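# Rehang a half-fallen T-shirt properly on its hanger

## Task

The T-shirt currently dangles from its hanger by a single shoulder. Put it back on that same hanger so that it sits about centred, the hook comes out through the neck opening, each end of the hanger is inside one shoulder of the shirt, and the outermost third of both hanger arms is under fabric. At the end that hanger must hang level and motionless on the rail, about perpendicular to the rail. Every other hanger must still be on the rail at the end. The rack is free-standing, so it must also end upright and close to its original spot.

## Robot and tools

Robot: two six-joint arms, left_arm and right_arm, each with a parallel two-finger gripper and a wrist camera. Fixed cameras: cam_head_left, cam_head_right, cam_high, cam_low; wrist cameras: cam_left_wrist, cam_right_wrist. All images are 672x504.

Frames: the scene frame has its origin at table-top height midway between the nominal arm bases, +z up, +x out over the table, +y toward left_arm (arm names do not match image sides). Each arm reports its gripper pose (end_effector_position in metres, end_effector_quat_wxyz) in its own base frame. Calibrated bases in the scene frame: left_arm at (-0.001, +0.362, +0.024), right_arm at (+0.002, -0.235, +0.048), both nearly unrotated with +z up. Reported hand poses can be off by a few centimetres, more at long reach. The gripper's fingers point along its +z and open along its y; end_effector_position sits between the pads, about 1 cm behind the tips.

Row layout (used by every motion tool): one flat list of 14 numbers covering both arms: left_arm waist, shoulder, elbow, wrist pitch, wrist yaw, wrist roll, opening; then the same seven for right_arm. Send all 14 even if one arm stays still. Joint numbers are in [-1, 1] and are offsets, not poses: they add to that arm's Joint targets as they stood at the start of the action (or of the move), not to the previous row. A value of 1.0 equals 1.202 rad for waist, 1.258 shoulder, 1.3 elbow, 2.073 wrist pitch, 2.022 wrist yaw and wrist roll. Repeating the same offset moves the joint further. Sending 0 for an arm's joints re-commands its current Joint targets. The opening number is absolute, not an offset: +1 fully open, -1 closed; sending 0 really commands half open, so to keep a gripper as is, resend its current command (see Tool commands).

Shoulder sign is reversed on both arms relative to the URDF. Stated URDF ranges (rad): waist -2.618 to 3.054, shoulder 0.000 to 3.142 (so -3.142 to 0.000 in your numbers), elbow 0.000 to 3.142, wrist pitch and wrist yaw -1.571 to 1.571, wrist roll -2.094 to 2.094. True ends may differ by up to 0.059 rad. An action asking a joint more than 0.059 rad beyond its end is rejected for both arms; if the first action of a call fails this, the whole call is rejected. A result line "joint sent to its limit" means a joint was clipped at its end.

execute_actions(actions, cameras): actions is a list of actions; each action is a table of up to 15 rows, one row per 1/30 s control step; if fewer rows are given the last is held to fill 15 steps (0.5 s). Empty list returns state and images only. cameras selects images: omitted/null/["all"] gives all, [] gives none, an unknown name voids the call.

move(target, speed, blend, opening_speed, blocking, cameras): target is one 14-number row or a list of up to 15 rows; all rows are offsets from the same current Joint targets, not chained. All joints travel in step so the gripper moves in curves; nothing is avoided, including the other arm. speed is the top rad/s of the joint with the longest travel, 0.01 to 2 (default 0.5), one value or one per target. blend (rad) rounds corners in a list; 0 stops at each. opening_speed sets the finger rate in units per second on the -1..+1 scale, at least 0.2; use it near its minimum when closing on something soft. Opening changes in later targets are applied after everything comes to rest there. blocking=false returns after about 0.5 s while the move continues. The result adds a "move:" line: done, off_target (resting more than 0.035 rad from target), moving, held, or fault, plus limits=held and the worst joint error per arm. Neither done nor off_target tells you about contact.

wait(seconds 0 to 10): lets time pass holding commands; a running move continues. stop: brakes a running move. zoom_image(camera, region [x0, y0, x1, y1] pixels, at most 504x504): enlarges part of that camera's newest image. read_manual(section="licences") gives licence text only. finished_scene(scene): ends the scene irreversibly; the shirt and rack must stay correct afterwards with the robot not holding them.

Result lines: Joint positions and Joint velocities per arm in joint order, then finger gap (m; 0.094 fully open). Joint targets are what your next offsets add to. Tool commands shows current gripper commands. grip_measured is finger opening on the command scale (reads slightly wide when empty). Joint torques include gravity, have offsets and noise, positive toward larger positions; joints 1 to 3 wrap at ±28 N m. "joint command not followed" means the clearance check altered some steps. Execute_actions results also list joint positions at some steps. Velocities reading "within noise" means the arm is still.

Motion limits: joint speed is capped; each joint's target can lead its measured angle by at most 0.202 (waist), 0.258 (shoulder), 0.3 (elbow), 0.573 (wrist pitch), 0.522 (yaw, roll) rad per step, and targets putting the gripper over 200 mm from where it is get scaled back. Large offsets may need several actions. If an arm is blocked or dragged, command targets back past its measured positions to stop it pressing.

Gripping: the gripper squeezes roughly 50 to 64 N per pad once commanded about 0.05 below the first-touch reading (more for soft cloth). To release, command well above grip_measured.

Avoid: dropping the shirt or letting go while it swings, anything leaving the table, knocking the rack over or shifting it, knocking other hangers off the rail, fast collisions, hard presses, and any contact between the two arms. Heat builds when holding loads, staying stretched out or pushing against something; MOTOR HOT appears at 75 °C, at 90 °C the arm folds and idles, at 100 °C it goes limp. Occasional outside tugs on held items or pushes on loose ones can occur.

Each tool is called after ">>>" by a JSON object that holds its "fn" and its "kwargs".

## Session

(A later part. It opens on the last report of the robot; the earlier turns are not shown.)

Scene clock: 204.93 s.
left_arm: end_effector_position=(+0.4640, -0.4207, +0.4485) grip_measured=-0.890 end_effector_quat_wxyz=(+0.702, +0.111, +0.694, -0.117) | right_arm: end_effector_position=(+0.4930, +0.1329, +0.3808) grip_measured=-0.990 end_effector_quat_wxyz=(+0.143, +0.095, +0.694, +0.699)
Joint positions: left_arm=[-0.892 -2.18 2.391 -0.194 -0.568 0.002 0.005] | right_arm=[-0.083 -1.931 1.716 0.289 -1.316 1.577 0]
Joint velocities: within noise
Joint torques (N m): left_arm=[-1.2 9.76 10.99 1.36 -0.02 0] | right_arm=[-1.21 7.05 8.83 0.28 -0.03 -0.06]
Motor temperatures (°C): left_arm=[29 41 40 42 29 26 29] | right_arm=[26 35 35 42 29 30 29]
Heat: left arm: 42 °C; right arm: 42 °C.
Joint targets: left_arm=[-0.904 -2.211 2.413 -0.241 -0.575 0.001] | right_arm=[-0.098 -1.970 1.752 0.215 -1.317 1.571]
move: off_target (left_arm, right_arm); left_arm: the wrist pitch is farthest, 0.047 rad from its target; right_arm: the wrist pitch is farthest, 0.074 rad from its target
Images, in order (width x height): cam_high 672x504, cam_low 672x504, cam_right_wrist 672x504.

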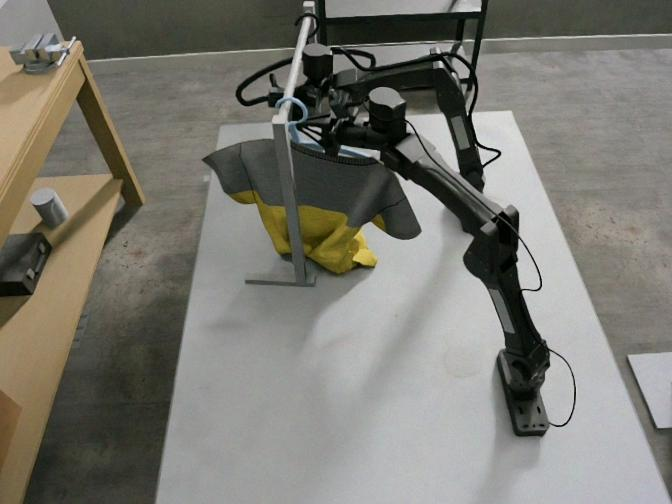

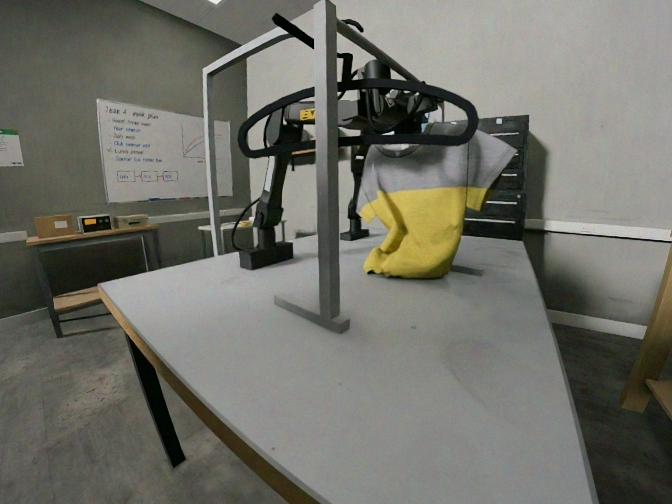

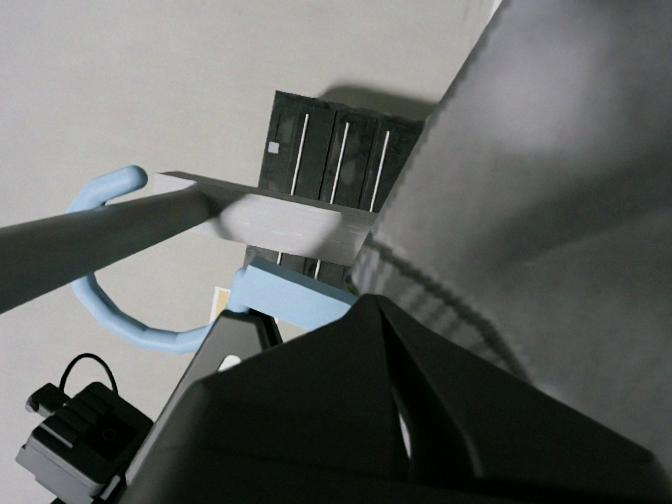

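>>> {"fn": "move", "kwargs": {"target": [[0,0,0,0,0,0,-1,0.019,0.2544,-0.2846,0.041,0.012,0,-1],[0,0,0,0,0,0,-1,0.0266,0.5326,-0.54,0.0314,0.1894,0,-1],[0,0,0,0,0,0,-1,0.2163,0.62,-0.923,0.3932,0.4377,0,-1]], "speed": [0.4,0.6,0.8], "blend": [0.04,0.06,0], "cameras": ["cam_high", "cam_low", "cam_right_wrist"]}}

Scene clock: 214.70 s.
left_arm: end_effector_position=(+0.4640, -0.4209, +0.4481) grip_measured=-0.890 end_effector_quat_wxyz=(+0.702, +0.112, +0.694, -0.117) | right_arm: end_effector_position=(+0.3610, +0.1360, +0.3416) grip_measured=-0.990 end_effector_quat_wxyz=(+0.417, +0.232, +0.546, +0.689)
Joint positions: left_arm=[-0.892 -2.18 2.391 -0.196 -0.566 0.002 0.005] | right_arm=[0.157 -1.214 0.565 0.982 -0.446 1.577 0]
Joint velocities: within noise
Joint torques (N m): left_arm=[-1.13 9.74 10.77 1.37 -0.05 0.03] | right_arm=[0.32 5.5 5.22 1.56 0.19 -0.07]
Motor temperatures (°C): left_arm=[29 41 40 42 29 26 29] | right_arm=[26 35 35 41 29 30 29]
Heat: left arm: 42 °C; right arm: 41 °C.
Joint targets: left_arm=[-0.904 -2.211 2.413 -0.241 -0.575 0.001] | right_arm=[0.162 -1.190 0.553 1.030 -0.432 1.571]
move: off_target (left_arm, right_arm); left_arm: the wrist pitch is farthest, 0.045 rad from its target; right_arm: the wrist pitch is farthest, 0.048 rad from its target
Images, in order (width x height): cam_high 672x504, cam_low 672x504, cam_right_wrist 672x504.

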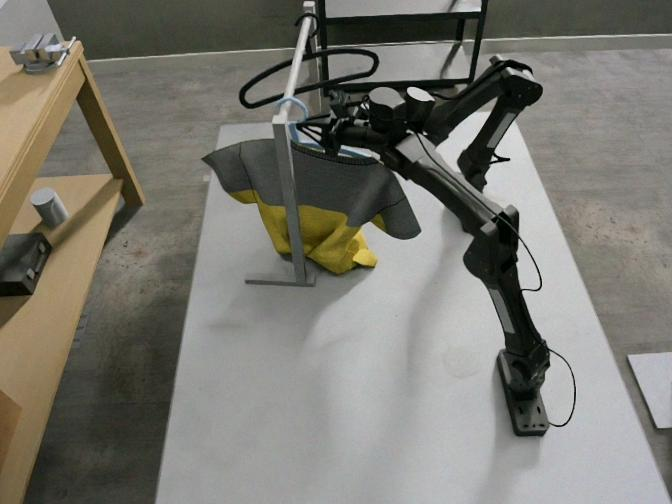

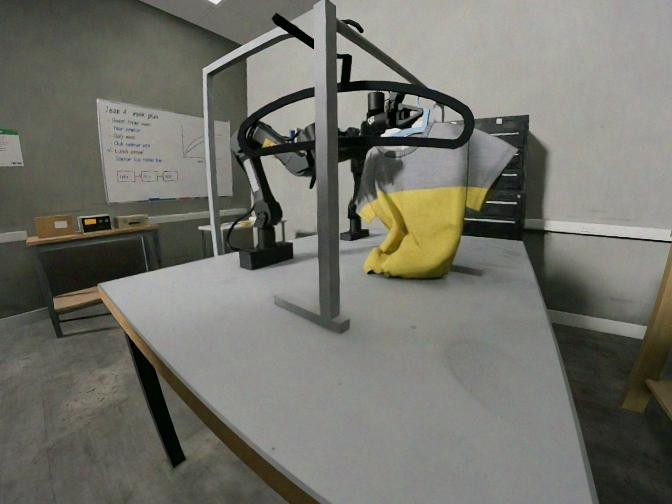

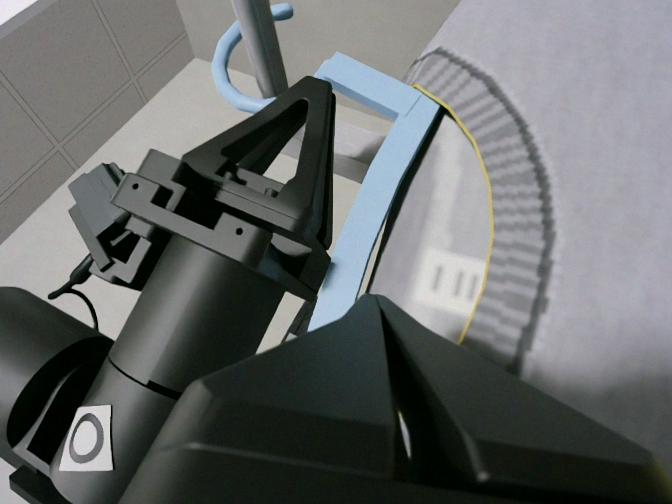

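>>> {"fn": "move", "kwargs": {"target": [[0,0,0,0,0,0,-1,0.089,-0.2997,0.2338,0.036,0.044,0,-1],[0,0,0,0,0,0,-1,0.0115,-0.4674,0.4277,0.019,0.006,0,-1]], "speed": [0.4,0.25], "blend": [0.03,0], "cameras": ["cam_high", "cam_low", "cam_right_wrist"]}}

Scene clock: 217.73 s.
left_arm: end_effector_position=(+0.4640, -0.4209, +0.4481) grip_measured=-0.890 end_effector_quat_wxyz=(+0.702, +0.112, +0.694, -0.117) | right_arm: end_effector_position=(+0.4948, +0.1648, +0.3467) grip_measured=-0.990 end_effector_quat_wxyz=(+0.420, +0.230, +0.538, +0.693)
Joint positions: left_arm=[-0.892 -2.18 2.391 -0.196 -0.566 0.002 0.005] | right_arm=[0.18 -1.765 1.068 1.048 -0.418 1.577 0]
Joint velocities: within noise
Joint torques (N m): left_arm=[-1.2 9.69 10.85 1.37 -0.04 0.05] | right_arm=[-0.38 7.45 8.99 1.32 0.01 -0.06]
Motor temperatures (°C): left_arm=[29 42 40 42 29 26 29] | right_arm=[26 35 35 41 29 30 29]
Heat: left arm: 42 °C; right arm: 41 °C.
Joint targets: left_arm=[-0.904 -2.211 2.413 -0.241 -0.575 0.001] | right_arm=[0.176 -1.778 1.109 1.070 -0.420 1.571]
move: off_target (left_arm, right_arm); left_arm: the wrist pitch is farthest, 0.045 rad from its target; right_arm: the elbow is farthest, 0.041 rad from its target
Images, in order (width x height): cam_high 672x504, cam_low 672x504, cam_right_wrist 672x504.

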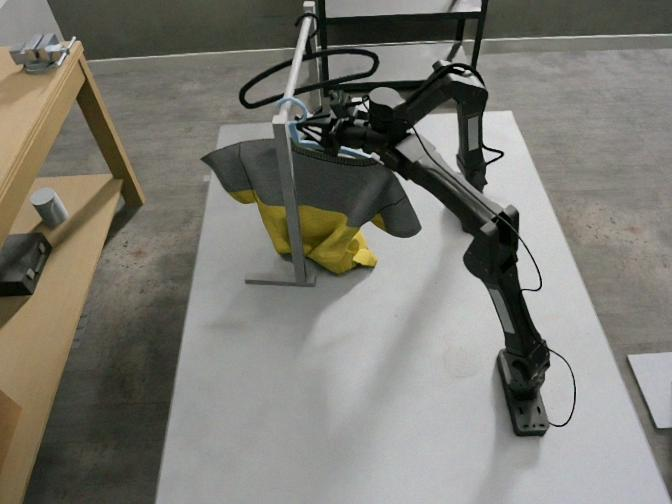

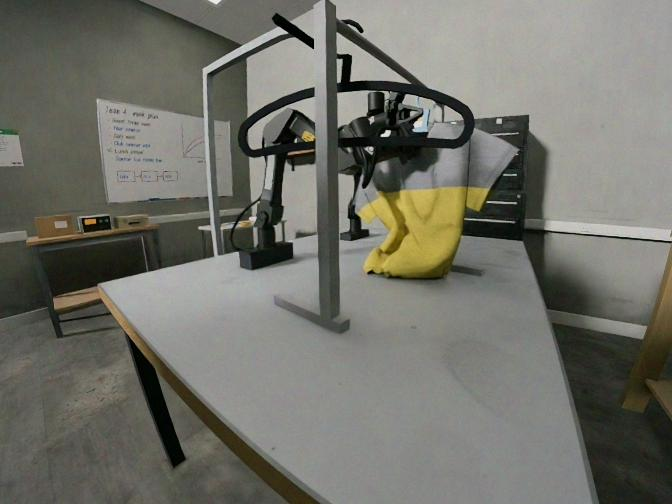

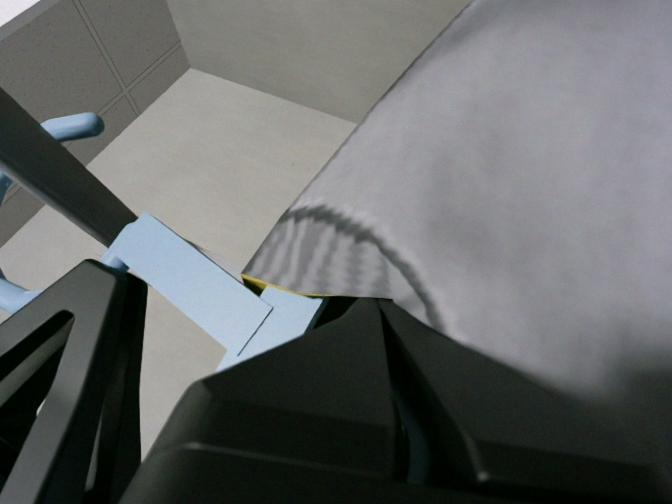

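>>> {"fn": "move", "kwargs": {"target": [0,0,0,0,0,0,-1,-0.0899,-0.1725,0.2223,-0.041,-0.0455,0,-1], "speed": 0.2, "cameras": ["cam_high", "cam_low", "cam_right_wrist", "cam_left_wrist"]}}

Scene clock: 220.27 s.
left_arm: end_effector_position=(+0.4639, -0.4209, +0.4485) grip_measured=-0.890 end_effector_quat_wxyz=(+0.702, +0.111, +0.693, -0.118) | right_arm: end_effector_position=(+0.5605, +0.1300, +0.3495) grip_measured=-0.990 end_effector_quat_wxyz=(+0.438, +0.217, +0.540, +0.685)
Joint positions: left_arm=[-0.892 -2.18 2.391 -0.194 -0.566 0.002 0.005] | right_arm=[0.073 -1.98 1.355 1.004 -0.515 1.577 0]
Joint velocities: within noise
Joint torques (N m): left_arm=[-1.16 9.66 10.86 1.36 -0.04 0.08] | right_arm=[-0.49 9.47 9.21 0.92 0.11 -0.06]
Motor temperatures (°C): left_arm=[29 42 40 42 29 26 30] | right_arm=[26 35 35 41 29 30 29]
Heat: left arm: 42 °C; right arm: 41 °C.
Joint targets: left_arm=[-0.904 -2.211 2.413 -0.241 -0.575 0.001] | right_arm=[0.067 -1.995 1.398 0.985 -0.512 1.571]
move: off_target (left_arm, right_arm); left_arm: the wrist pitch is farthest, 0.047 rad from its target; right_arm: the elbow is farthest, 0.043 rad from its target
Images, in order (width x height): cam_high 672x504, cam_low 672x504, cam_left_wrist 672x504, cam_right_wrist 672x504.

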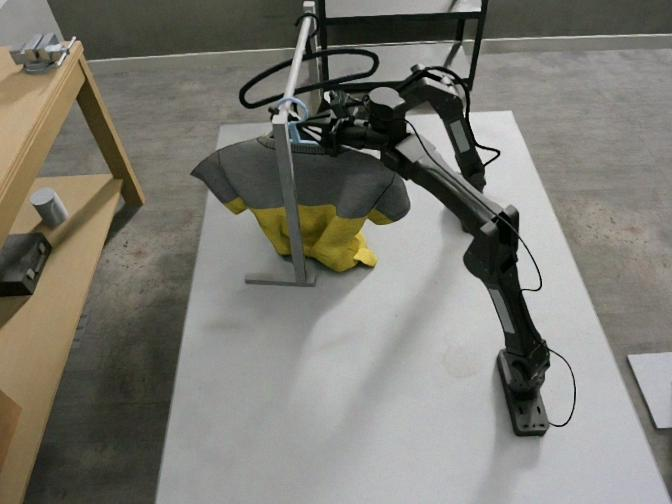

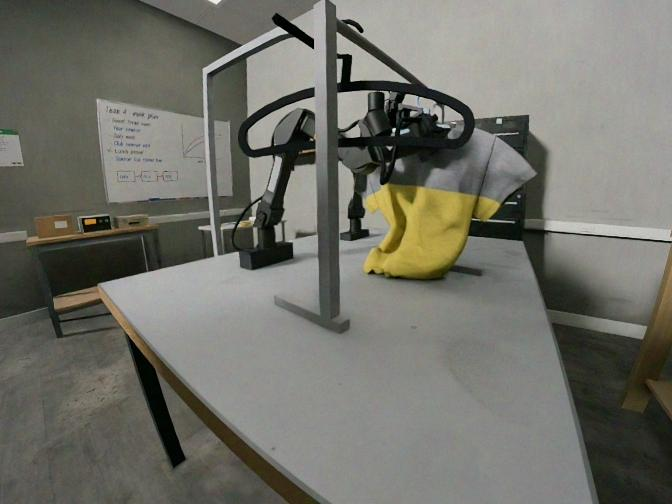

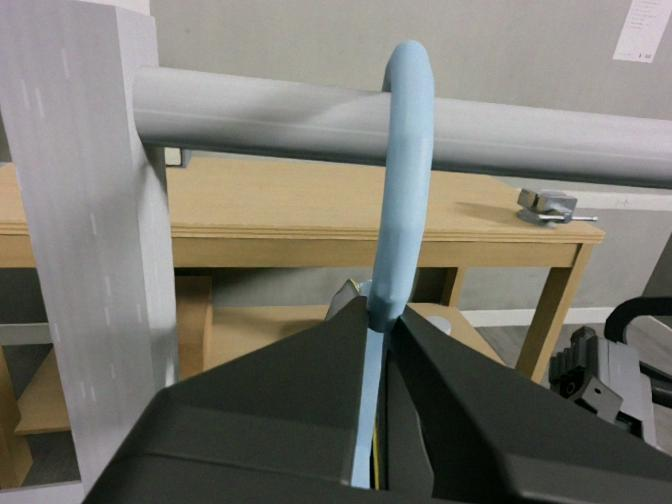

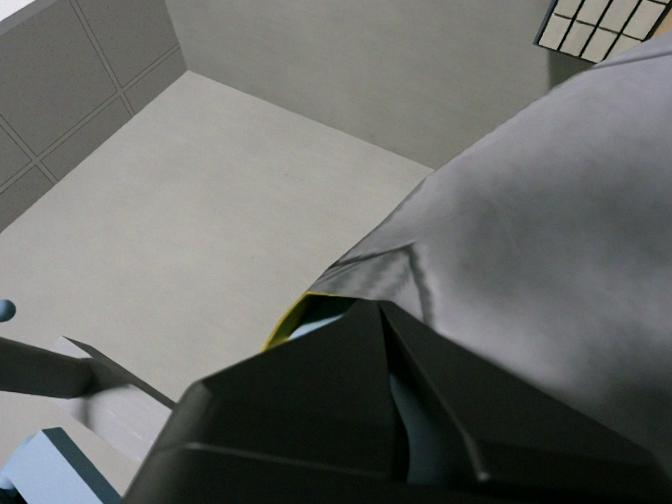

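>>> {"fn": "zoom_image", "kwargs": {"camera": "cam_high", "region": [180, 70, 440, 290]}}

>>> {"fn": "zoom_image", "kwargs": {"camera": "cam_low", "region": [300, 70, 560, 300]}}

Scaled by 1.938 from the camera's 672x504 image, which has a finer 960x720 frame.

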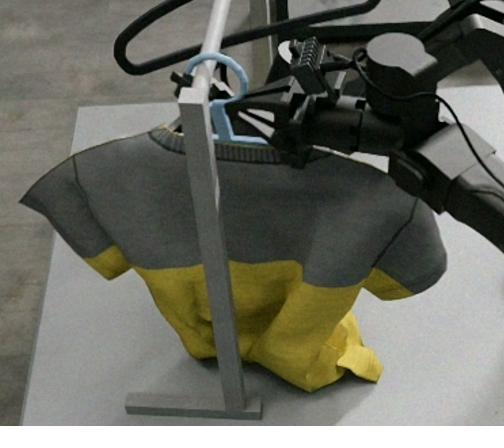

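Scaled by 1.938 from the camera's 672x504 image, which has a finer 960x720 frame.

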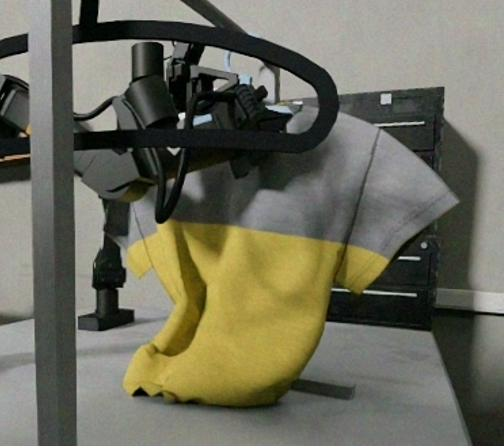

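>>> {"fn": "move", "kwargs": {"target": [[0,0,0,0,0,0,-1,-0.0175,-0.0525,0.0762,-0.0236,-0.007,0,-1],[0,0,0,0,0,0,-1,0.0466,0.1192,-0.1523,0.012,0.0223,0,-1],[0,0,0,0,0,0,-1,-0.0458,0.2822,-0.4408,0.1206,-0.0237,0,-1],[0,0,0,0,0,0,-1,-0.1314,0.8227,-0.3446,-0.4366,0.2532,0,-1],[0,0,0,0,0,0,-1,-0.1872,0.6439,-0.0023,-0.5692,0.2532,0,0.3]], "speed": [0.2,0.4,0.6,1.0,0.8], "blend": [0,0.04,0.06,0.08,0], "cameras": ["cam_high", "cam_low", "cam_right_wrist", "cam_left_wrist"]}}

Scene clock: 227.97 s.
left_arm: end_effector_position=(+0.4639, -0.4209, +0.4485) grip_measured=-0.890 end_effector_quat_wxyz=(+0.702, +0.111, +0.693, -0.118) | right_arm: end_effector_position=(+0.3939, -0.0591, +0.4660) grip_measured=+0.298 end_effector_quat_wxyz=(+0.536, +0.536, +0.458, +0.464)
Joint positions: left_arm=[-0.892 -2.18 2.391 -0.194 -0.566 0.002 0.005] | right_arm=[-0.152 -1.179 1.356 -0.173 -0.001 1.577 0.061]
Joint velocities: within noise
Joint torques (N m): left_arm=[-0.99 9.69 11.08 1.37 -0.1 0.05] | right_arm=[-0.46 2.47 8.99 1.16 0.07 -0.06]
Motor temperatures (°C): left_arm=[29 42 40 41 29 26 30] | right_arm=[26 35 35 41 29 30 29]
Heat: left arm: 42 °C; right arm: 41 °C.
Joint targets: left_arm=[-0.904 -2.211 2.413 -0.241 -0.575 0.001] | right_arm=[-0.157 -1.185 1.395 -0.195 0.000 1.571]
move: off_target (left_arm, right_arm); target 5's new numbers were sent with right_arm's elbow 0.039 rad from that target; left_arm: the wrist pitch is farthest, 0.047 rad from its target; right_arm: the elbow is farthest, 0.039 rad from its target
Images, in order (width x height): cam_high 672x504, cam_low 672x504, cam_left_wrist 672x504, cam_right_wrist 672x504.

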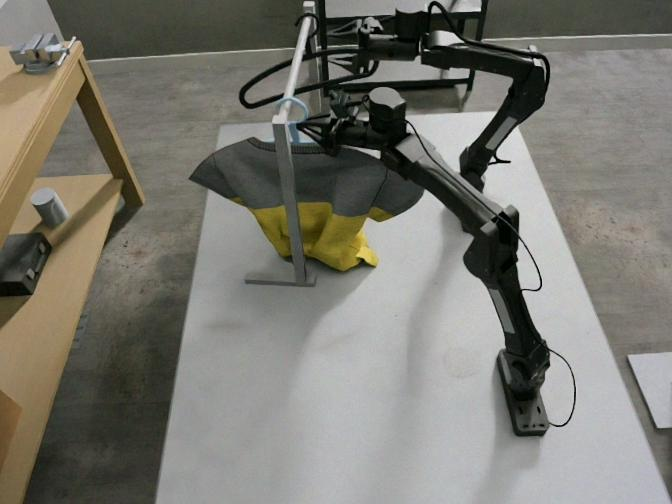

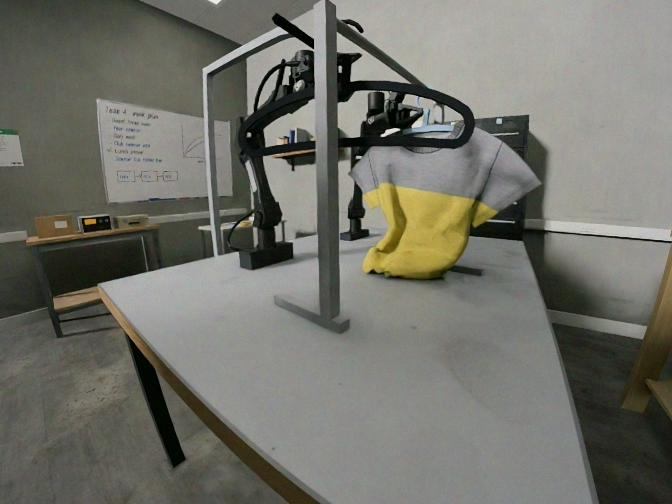

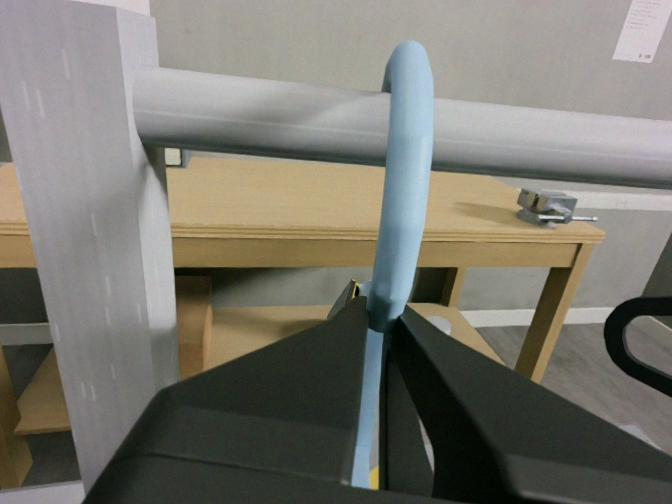

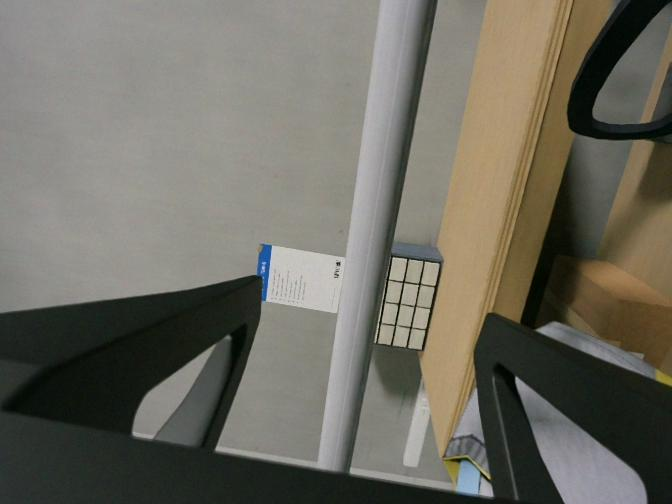

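>>> {"fn": "move", "kwargs": {"target": [[0,0,0,0,0,0,-1,0,-0.2679,0.1946,0.065,0,0,0.3],[0,0,0,0,0,0,-1,0,-0.2679,0.1946,0.065,0,0,-0.65],[0,0,0,0,0,0,-1,0.011,0.0437,-0.0454,-0.007,0,0,-0.65]], "speed": [0.5,0.5,0.3], "opening_speed": 1.8, "cameras": ["cam_high", "cam_low", "cam_right_wrist", "cam_left_wrist"]}}

Scene clock: 233.07 s.
left_arm: end_effector_position=(+0.4433, -0.4421, +0.4539) grip_measured=-0.890 end_effector_quat_wxyz=(+0.701, +0.131, +0.687, -0.139) | right_arm: end_effector_position=(+0.3966, -0.0643, +0.4739) grip_measured=-0.643 end_effector_quat_wxyz=(+0.561, +0.527, +0.448, +0.455)
Joint positions: left_arm=[-0.935 -2.181 2.405 -0.199 -0.549 0.006 0.005] | right_arm=[-0.146 -1.189 1.355 -0.122 0.039 1.545 0.017]
Joint velocities: within noise
Joint torques (N m): left_arm=[2.76 9.62 9.33 1.39 -0.23 0] | right_arm=[0.09 8.68 4.82 0.57 -0.34 0.21]
Motor temperatures (°C): left_arm=[29 42 40 41 29 26 30] | right_arm=[26 35 35 42 29 30 29]
Heat: left arm: 42 °C; right arm: 42 °C.
Joint targets: left_arm=[-0.904 -2.211 2.413 -0.241 -0.575 0.001] | right_arm=[-0.144 -1.130 1.336 -0.210 0.000 1.571]
move: off_target (left_arm, right_arm); target 2's new numbers were sent with right_arm's wrist pitch 0.049 rad from that target; left_arm: the wrist pitch is farthest, 0.042 rad from its target; right_arm: the wrist pitch is farthest, 0.087 rad from its target
Images, in order (width x height): cam_high 672x504, cam_low 672x504, cam_left_wrist 672x504, cam_right_wrist 672x504.

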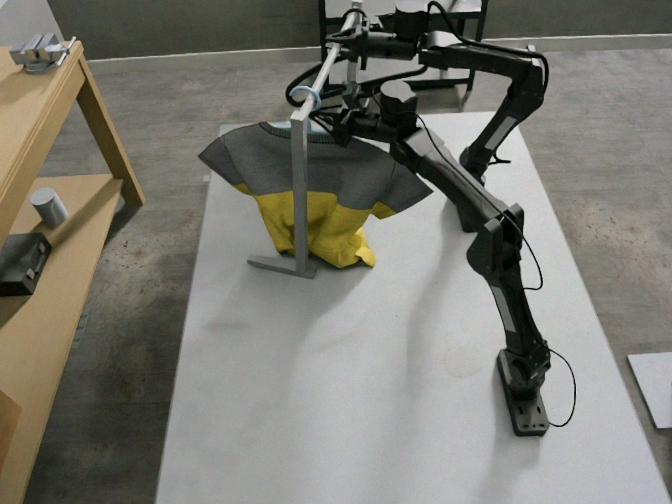

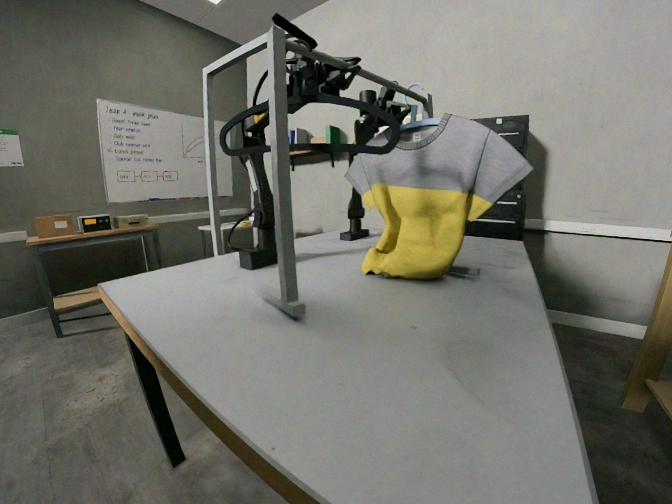

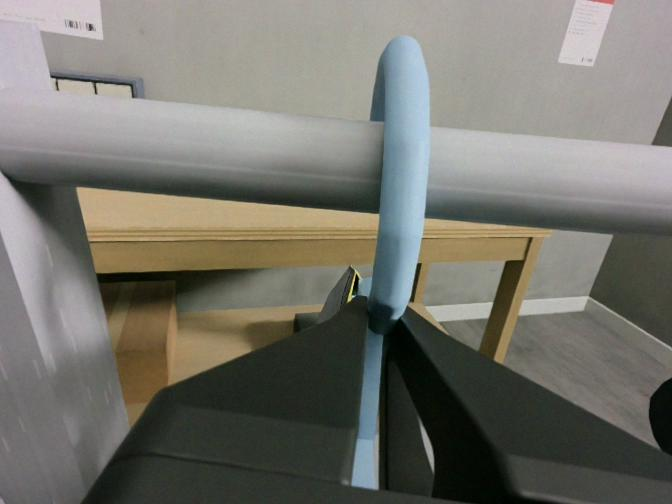

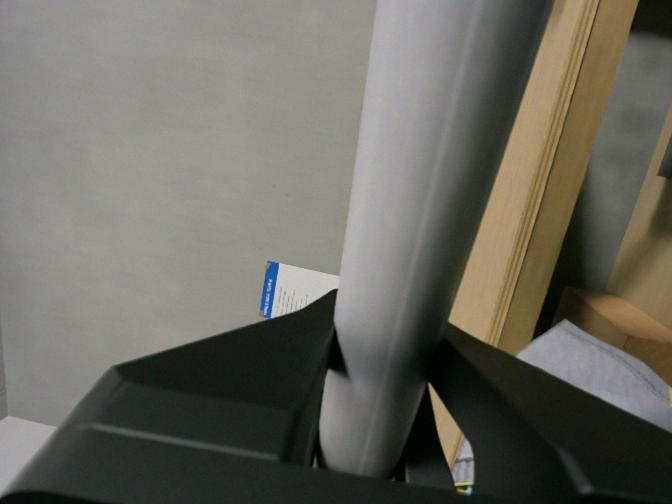

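>>> {"fn": "move", "kwargs": {"target": [0,0,0,0,0,0,-1,0,-0.1296,0.0985,0.0217,0,0,-0.65], "speed": 0.15, "cameras": ["cam_high", "cam_low", "cam_left_wrist"]}}

Scene clock: 235.37 s.
left_arm: end_effector_position=(+0.4561, -0.4270, +0.4498) grip_measured=-0.890 end_effector_quat_wxyz=(+0.699, +0.120, +0.695, -0.119) | right_arm: end_effector_position=(+0.4227, -0.0804, +0.4690) grip_measured=-0.643 end_effector_quat_wxyz=(+0.561, +0.545, +0.442, +0.440)
Joint positions: left_arm=[-0.908 -2.181 2.405 -0.217 -0.568 0.006 0.005] | right_arm=[-0.166 -1.292 1.428 -0.12 0.057 1.552 0.017]
Joint velocities: within noise
Joint torques (N m): left_arm=[0.49 9.59 9.32 1.62 -0.13 0] | right_arm=[1.68 4.11 8.83 0.95 -0.53 0.11]
Motor temperatures (°C): left_arm=[29 42 40 41 29 26 30] | right_arm=[26 35 35 41 29 30 29]
Heat: left arm: 42 °C; right arm: 41 °C.
Joint targets: left_arm=[-0.904 -2.211 2.413 -0.241 -0.575 0.001] | right_arm=[-0.144 -1.292 1.464 -0.165 0.000 1.571]
move: off_target (right_arm); right_arm: the wrist yaw is farthest, 0.057 rad from its target
Images, in order (width x height): cam_high 672x504, cam_low 672x504, cam_left_wrist 672x504.

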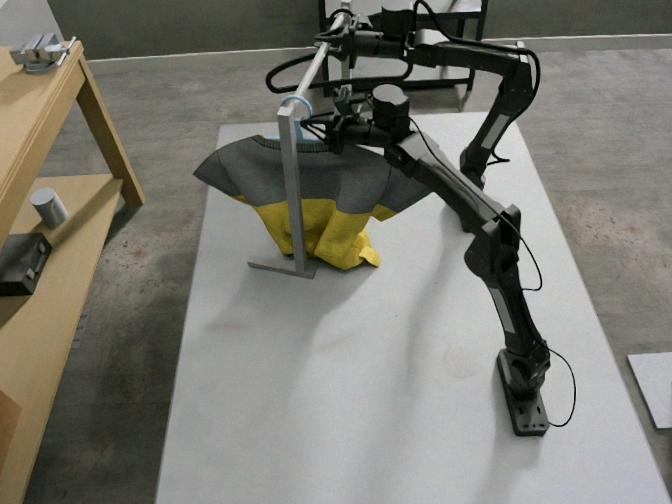

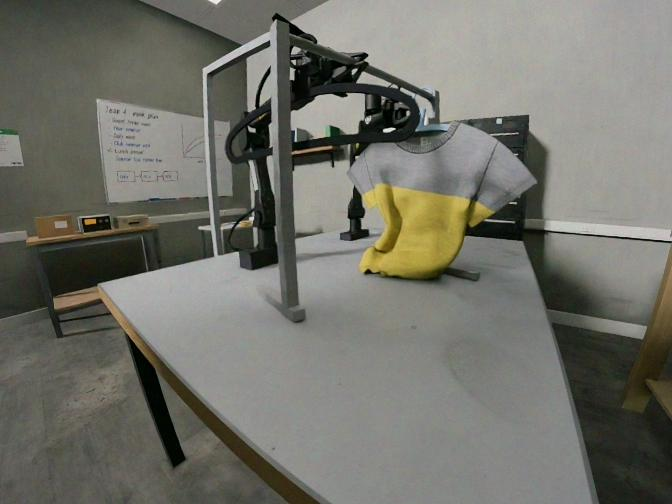

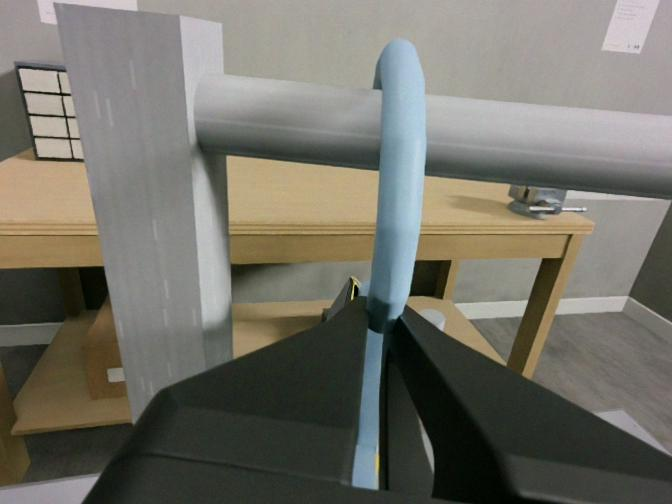

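>>> {"fn": "move", "kwargs": {"target": [[0,0,0,0,0,0,-1,0,0,0,0,0,0,0.3],[0,0,0,0,0,0,-0.1,0,0.2679,-0.157,-0.06,0,0,0.3],[-0.1889,0.4428,-0.4615,0.0535,-0.1092,0,-0.1,0,0.2679,-0.157,-0.06,0,0,0.3]], "speed": [0.5,0.6,0.4], "opening_speed": 1.5, "cameras": ["cam_high", "cam_low", "cam_left_wrist", "cam_head_left"]}}

Scene clock: 241.93 s.
left_arm: end_effector_position=(+0.3182, -0.3730, +0.4846) grip_measured=-0.103 end_effector_quat_wxyz=(+0.700, +0.115, +0.694, -0.122) | right_arm: end_effector_position=(+0.3269, -0.0494, +0.4795) grip_measured=+0.298 end_effector_quat_wxyz=(+0.550, +0.525, +0.448, +0.470)
Joint positions: left_arm=[-1.128 -1.671 1.842 -0.158 -0.792 0 0.042] | right_arm=[-0.148 -0.957 1.273 -0.268 0.01 1.571 0.061]
Joint velocities: within noise
Joint torques (N m): left_arm=[-0.25 8.92 6.17 2.03 -0.08 0.02] | right_arm=[0.24 0.79 4.85 1.14 -0.05 0]
Motor temperatures (°C): left_arm=[29 42 40 42 29 26 29] | right_arm=[26 35 35 41 29 30 29]
Heat: left arm: 42 °C; right arm: 41 °C.
Joint targets: left_arm=[-1.131 -1.654 1.813 -0.130 -0.796 0.001] | right_arm=[-0.144 -0.956 1.260 -0.289 0.000 1.571]
move: done
Images, in order (width x height): cam_head_left 672x504, cam_high 672x504, cam_low 672x504, cam_left_wrist 672x504.

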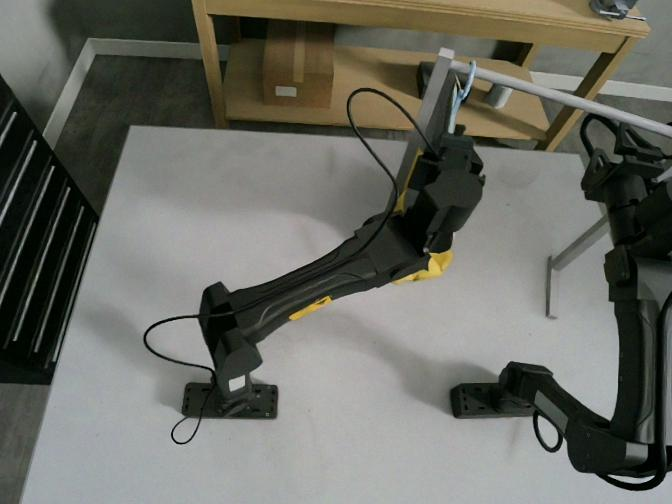

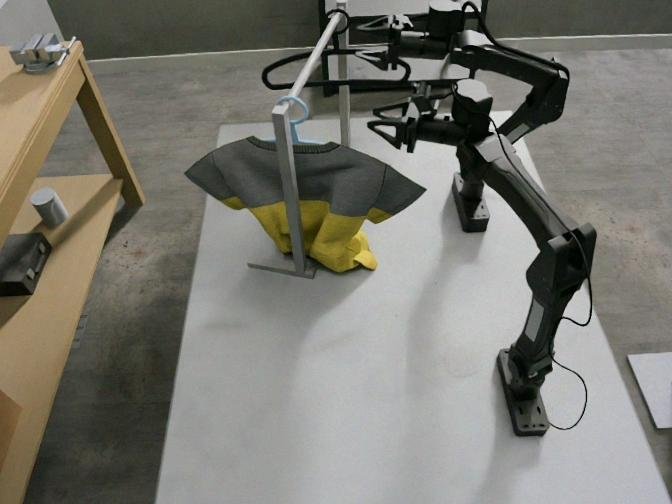

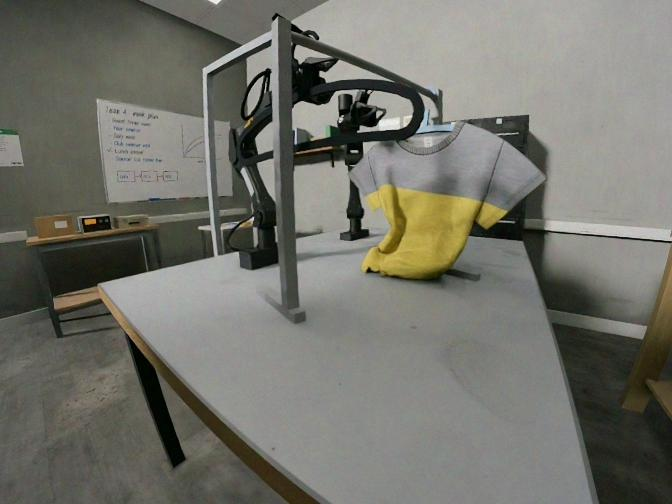

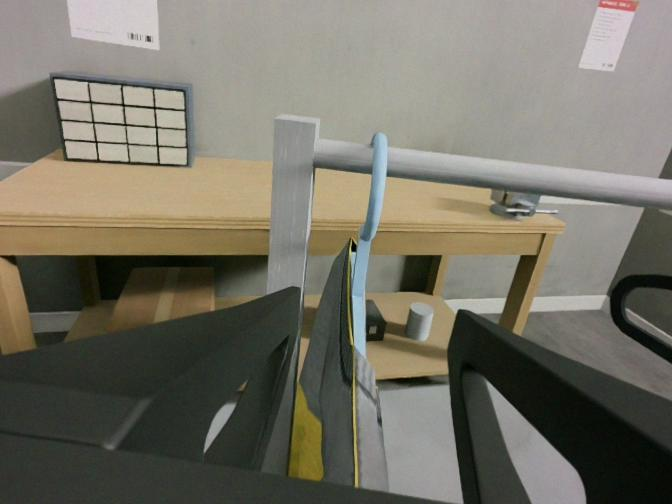

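>>> {"fn": "zoom_image", "kwargs": {"camera": "cam_high", "region": [170, 70, 440, 290]}}

>>> {"fn": "zoom_image", "kwargs": {"camera": "cam_low", "region": [320, 70, 560, 300]}}

>>> {"fn": "zoom_image", "kwargs": {"camera": "cam_left_wrist", "region": [240, 100, 480, 504]}}

Scaled by 1.867 from the camera's 672x504 image, which has a finer 960x720 frame.

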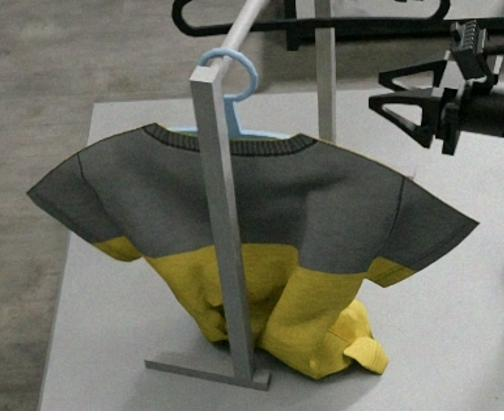

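Scaled by 2.100 from the camera's 672x504 image, which has a finer 960x720 frame.

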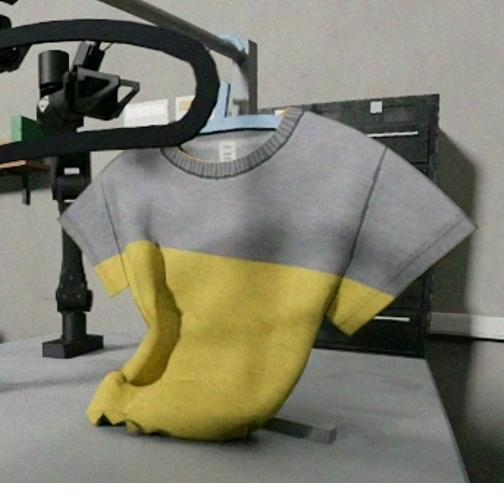

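Scaled by 1.248 from the camera's 672x504 image, which has a finer 960x720 frame.

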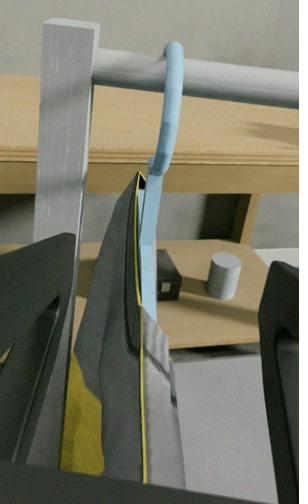

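>>> {"fn": "finished_scene", "kwargs": {"scene": 1}}

The scene is finished: the task was done.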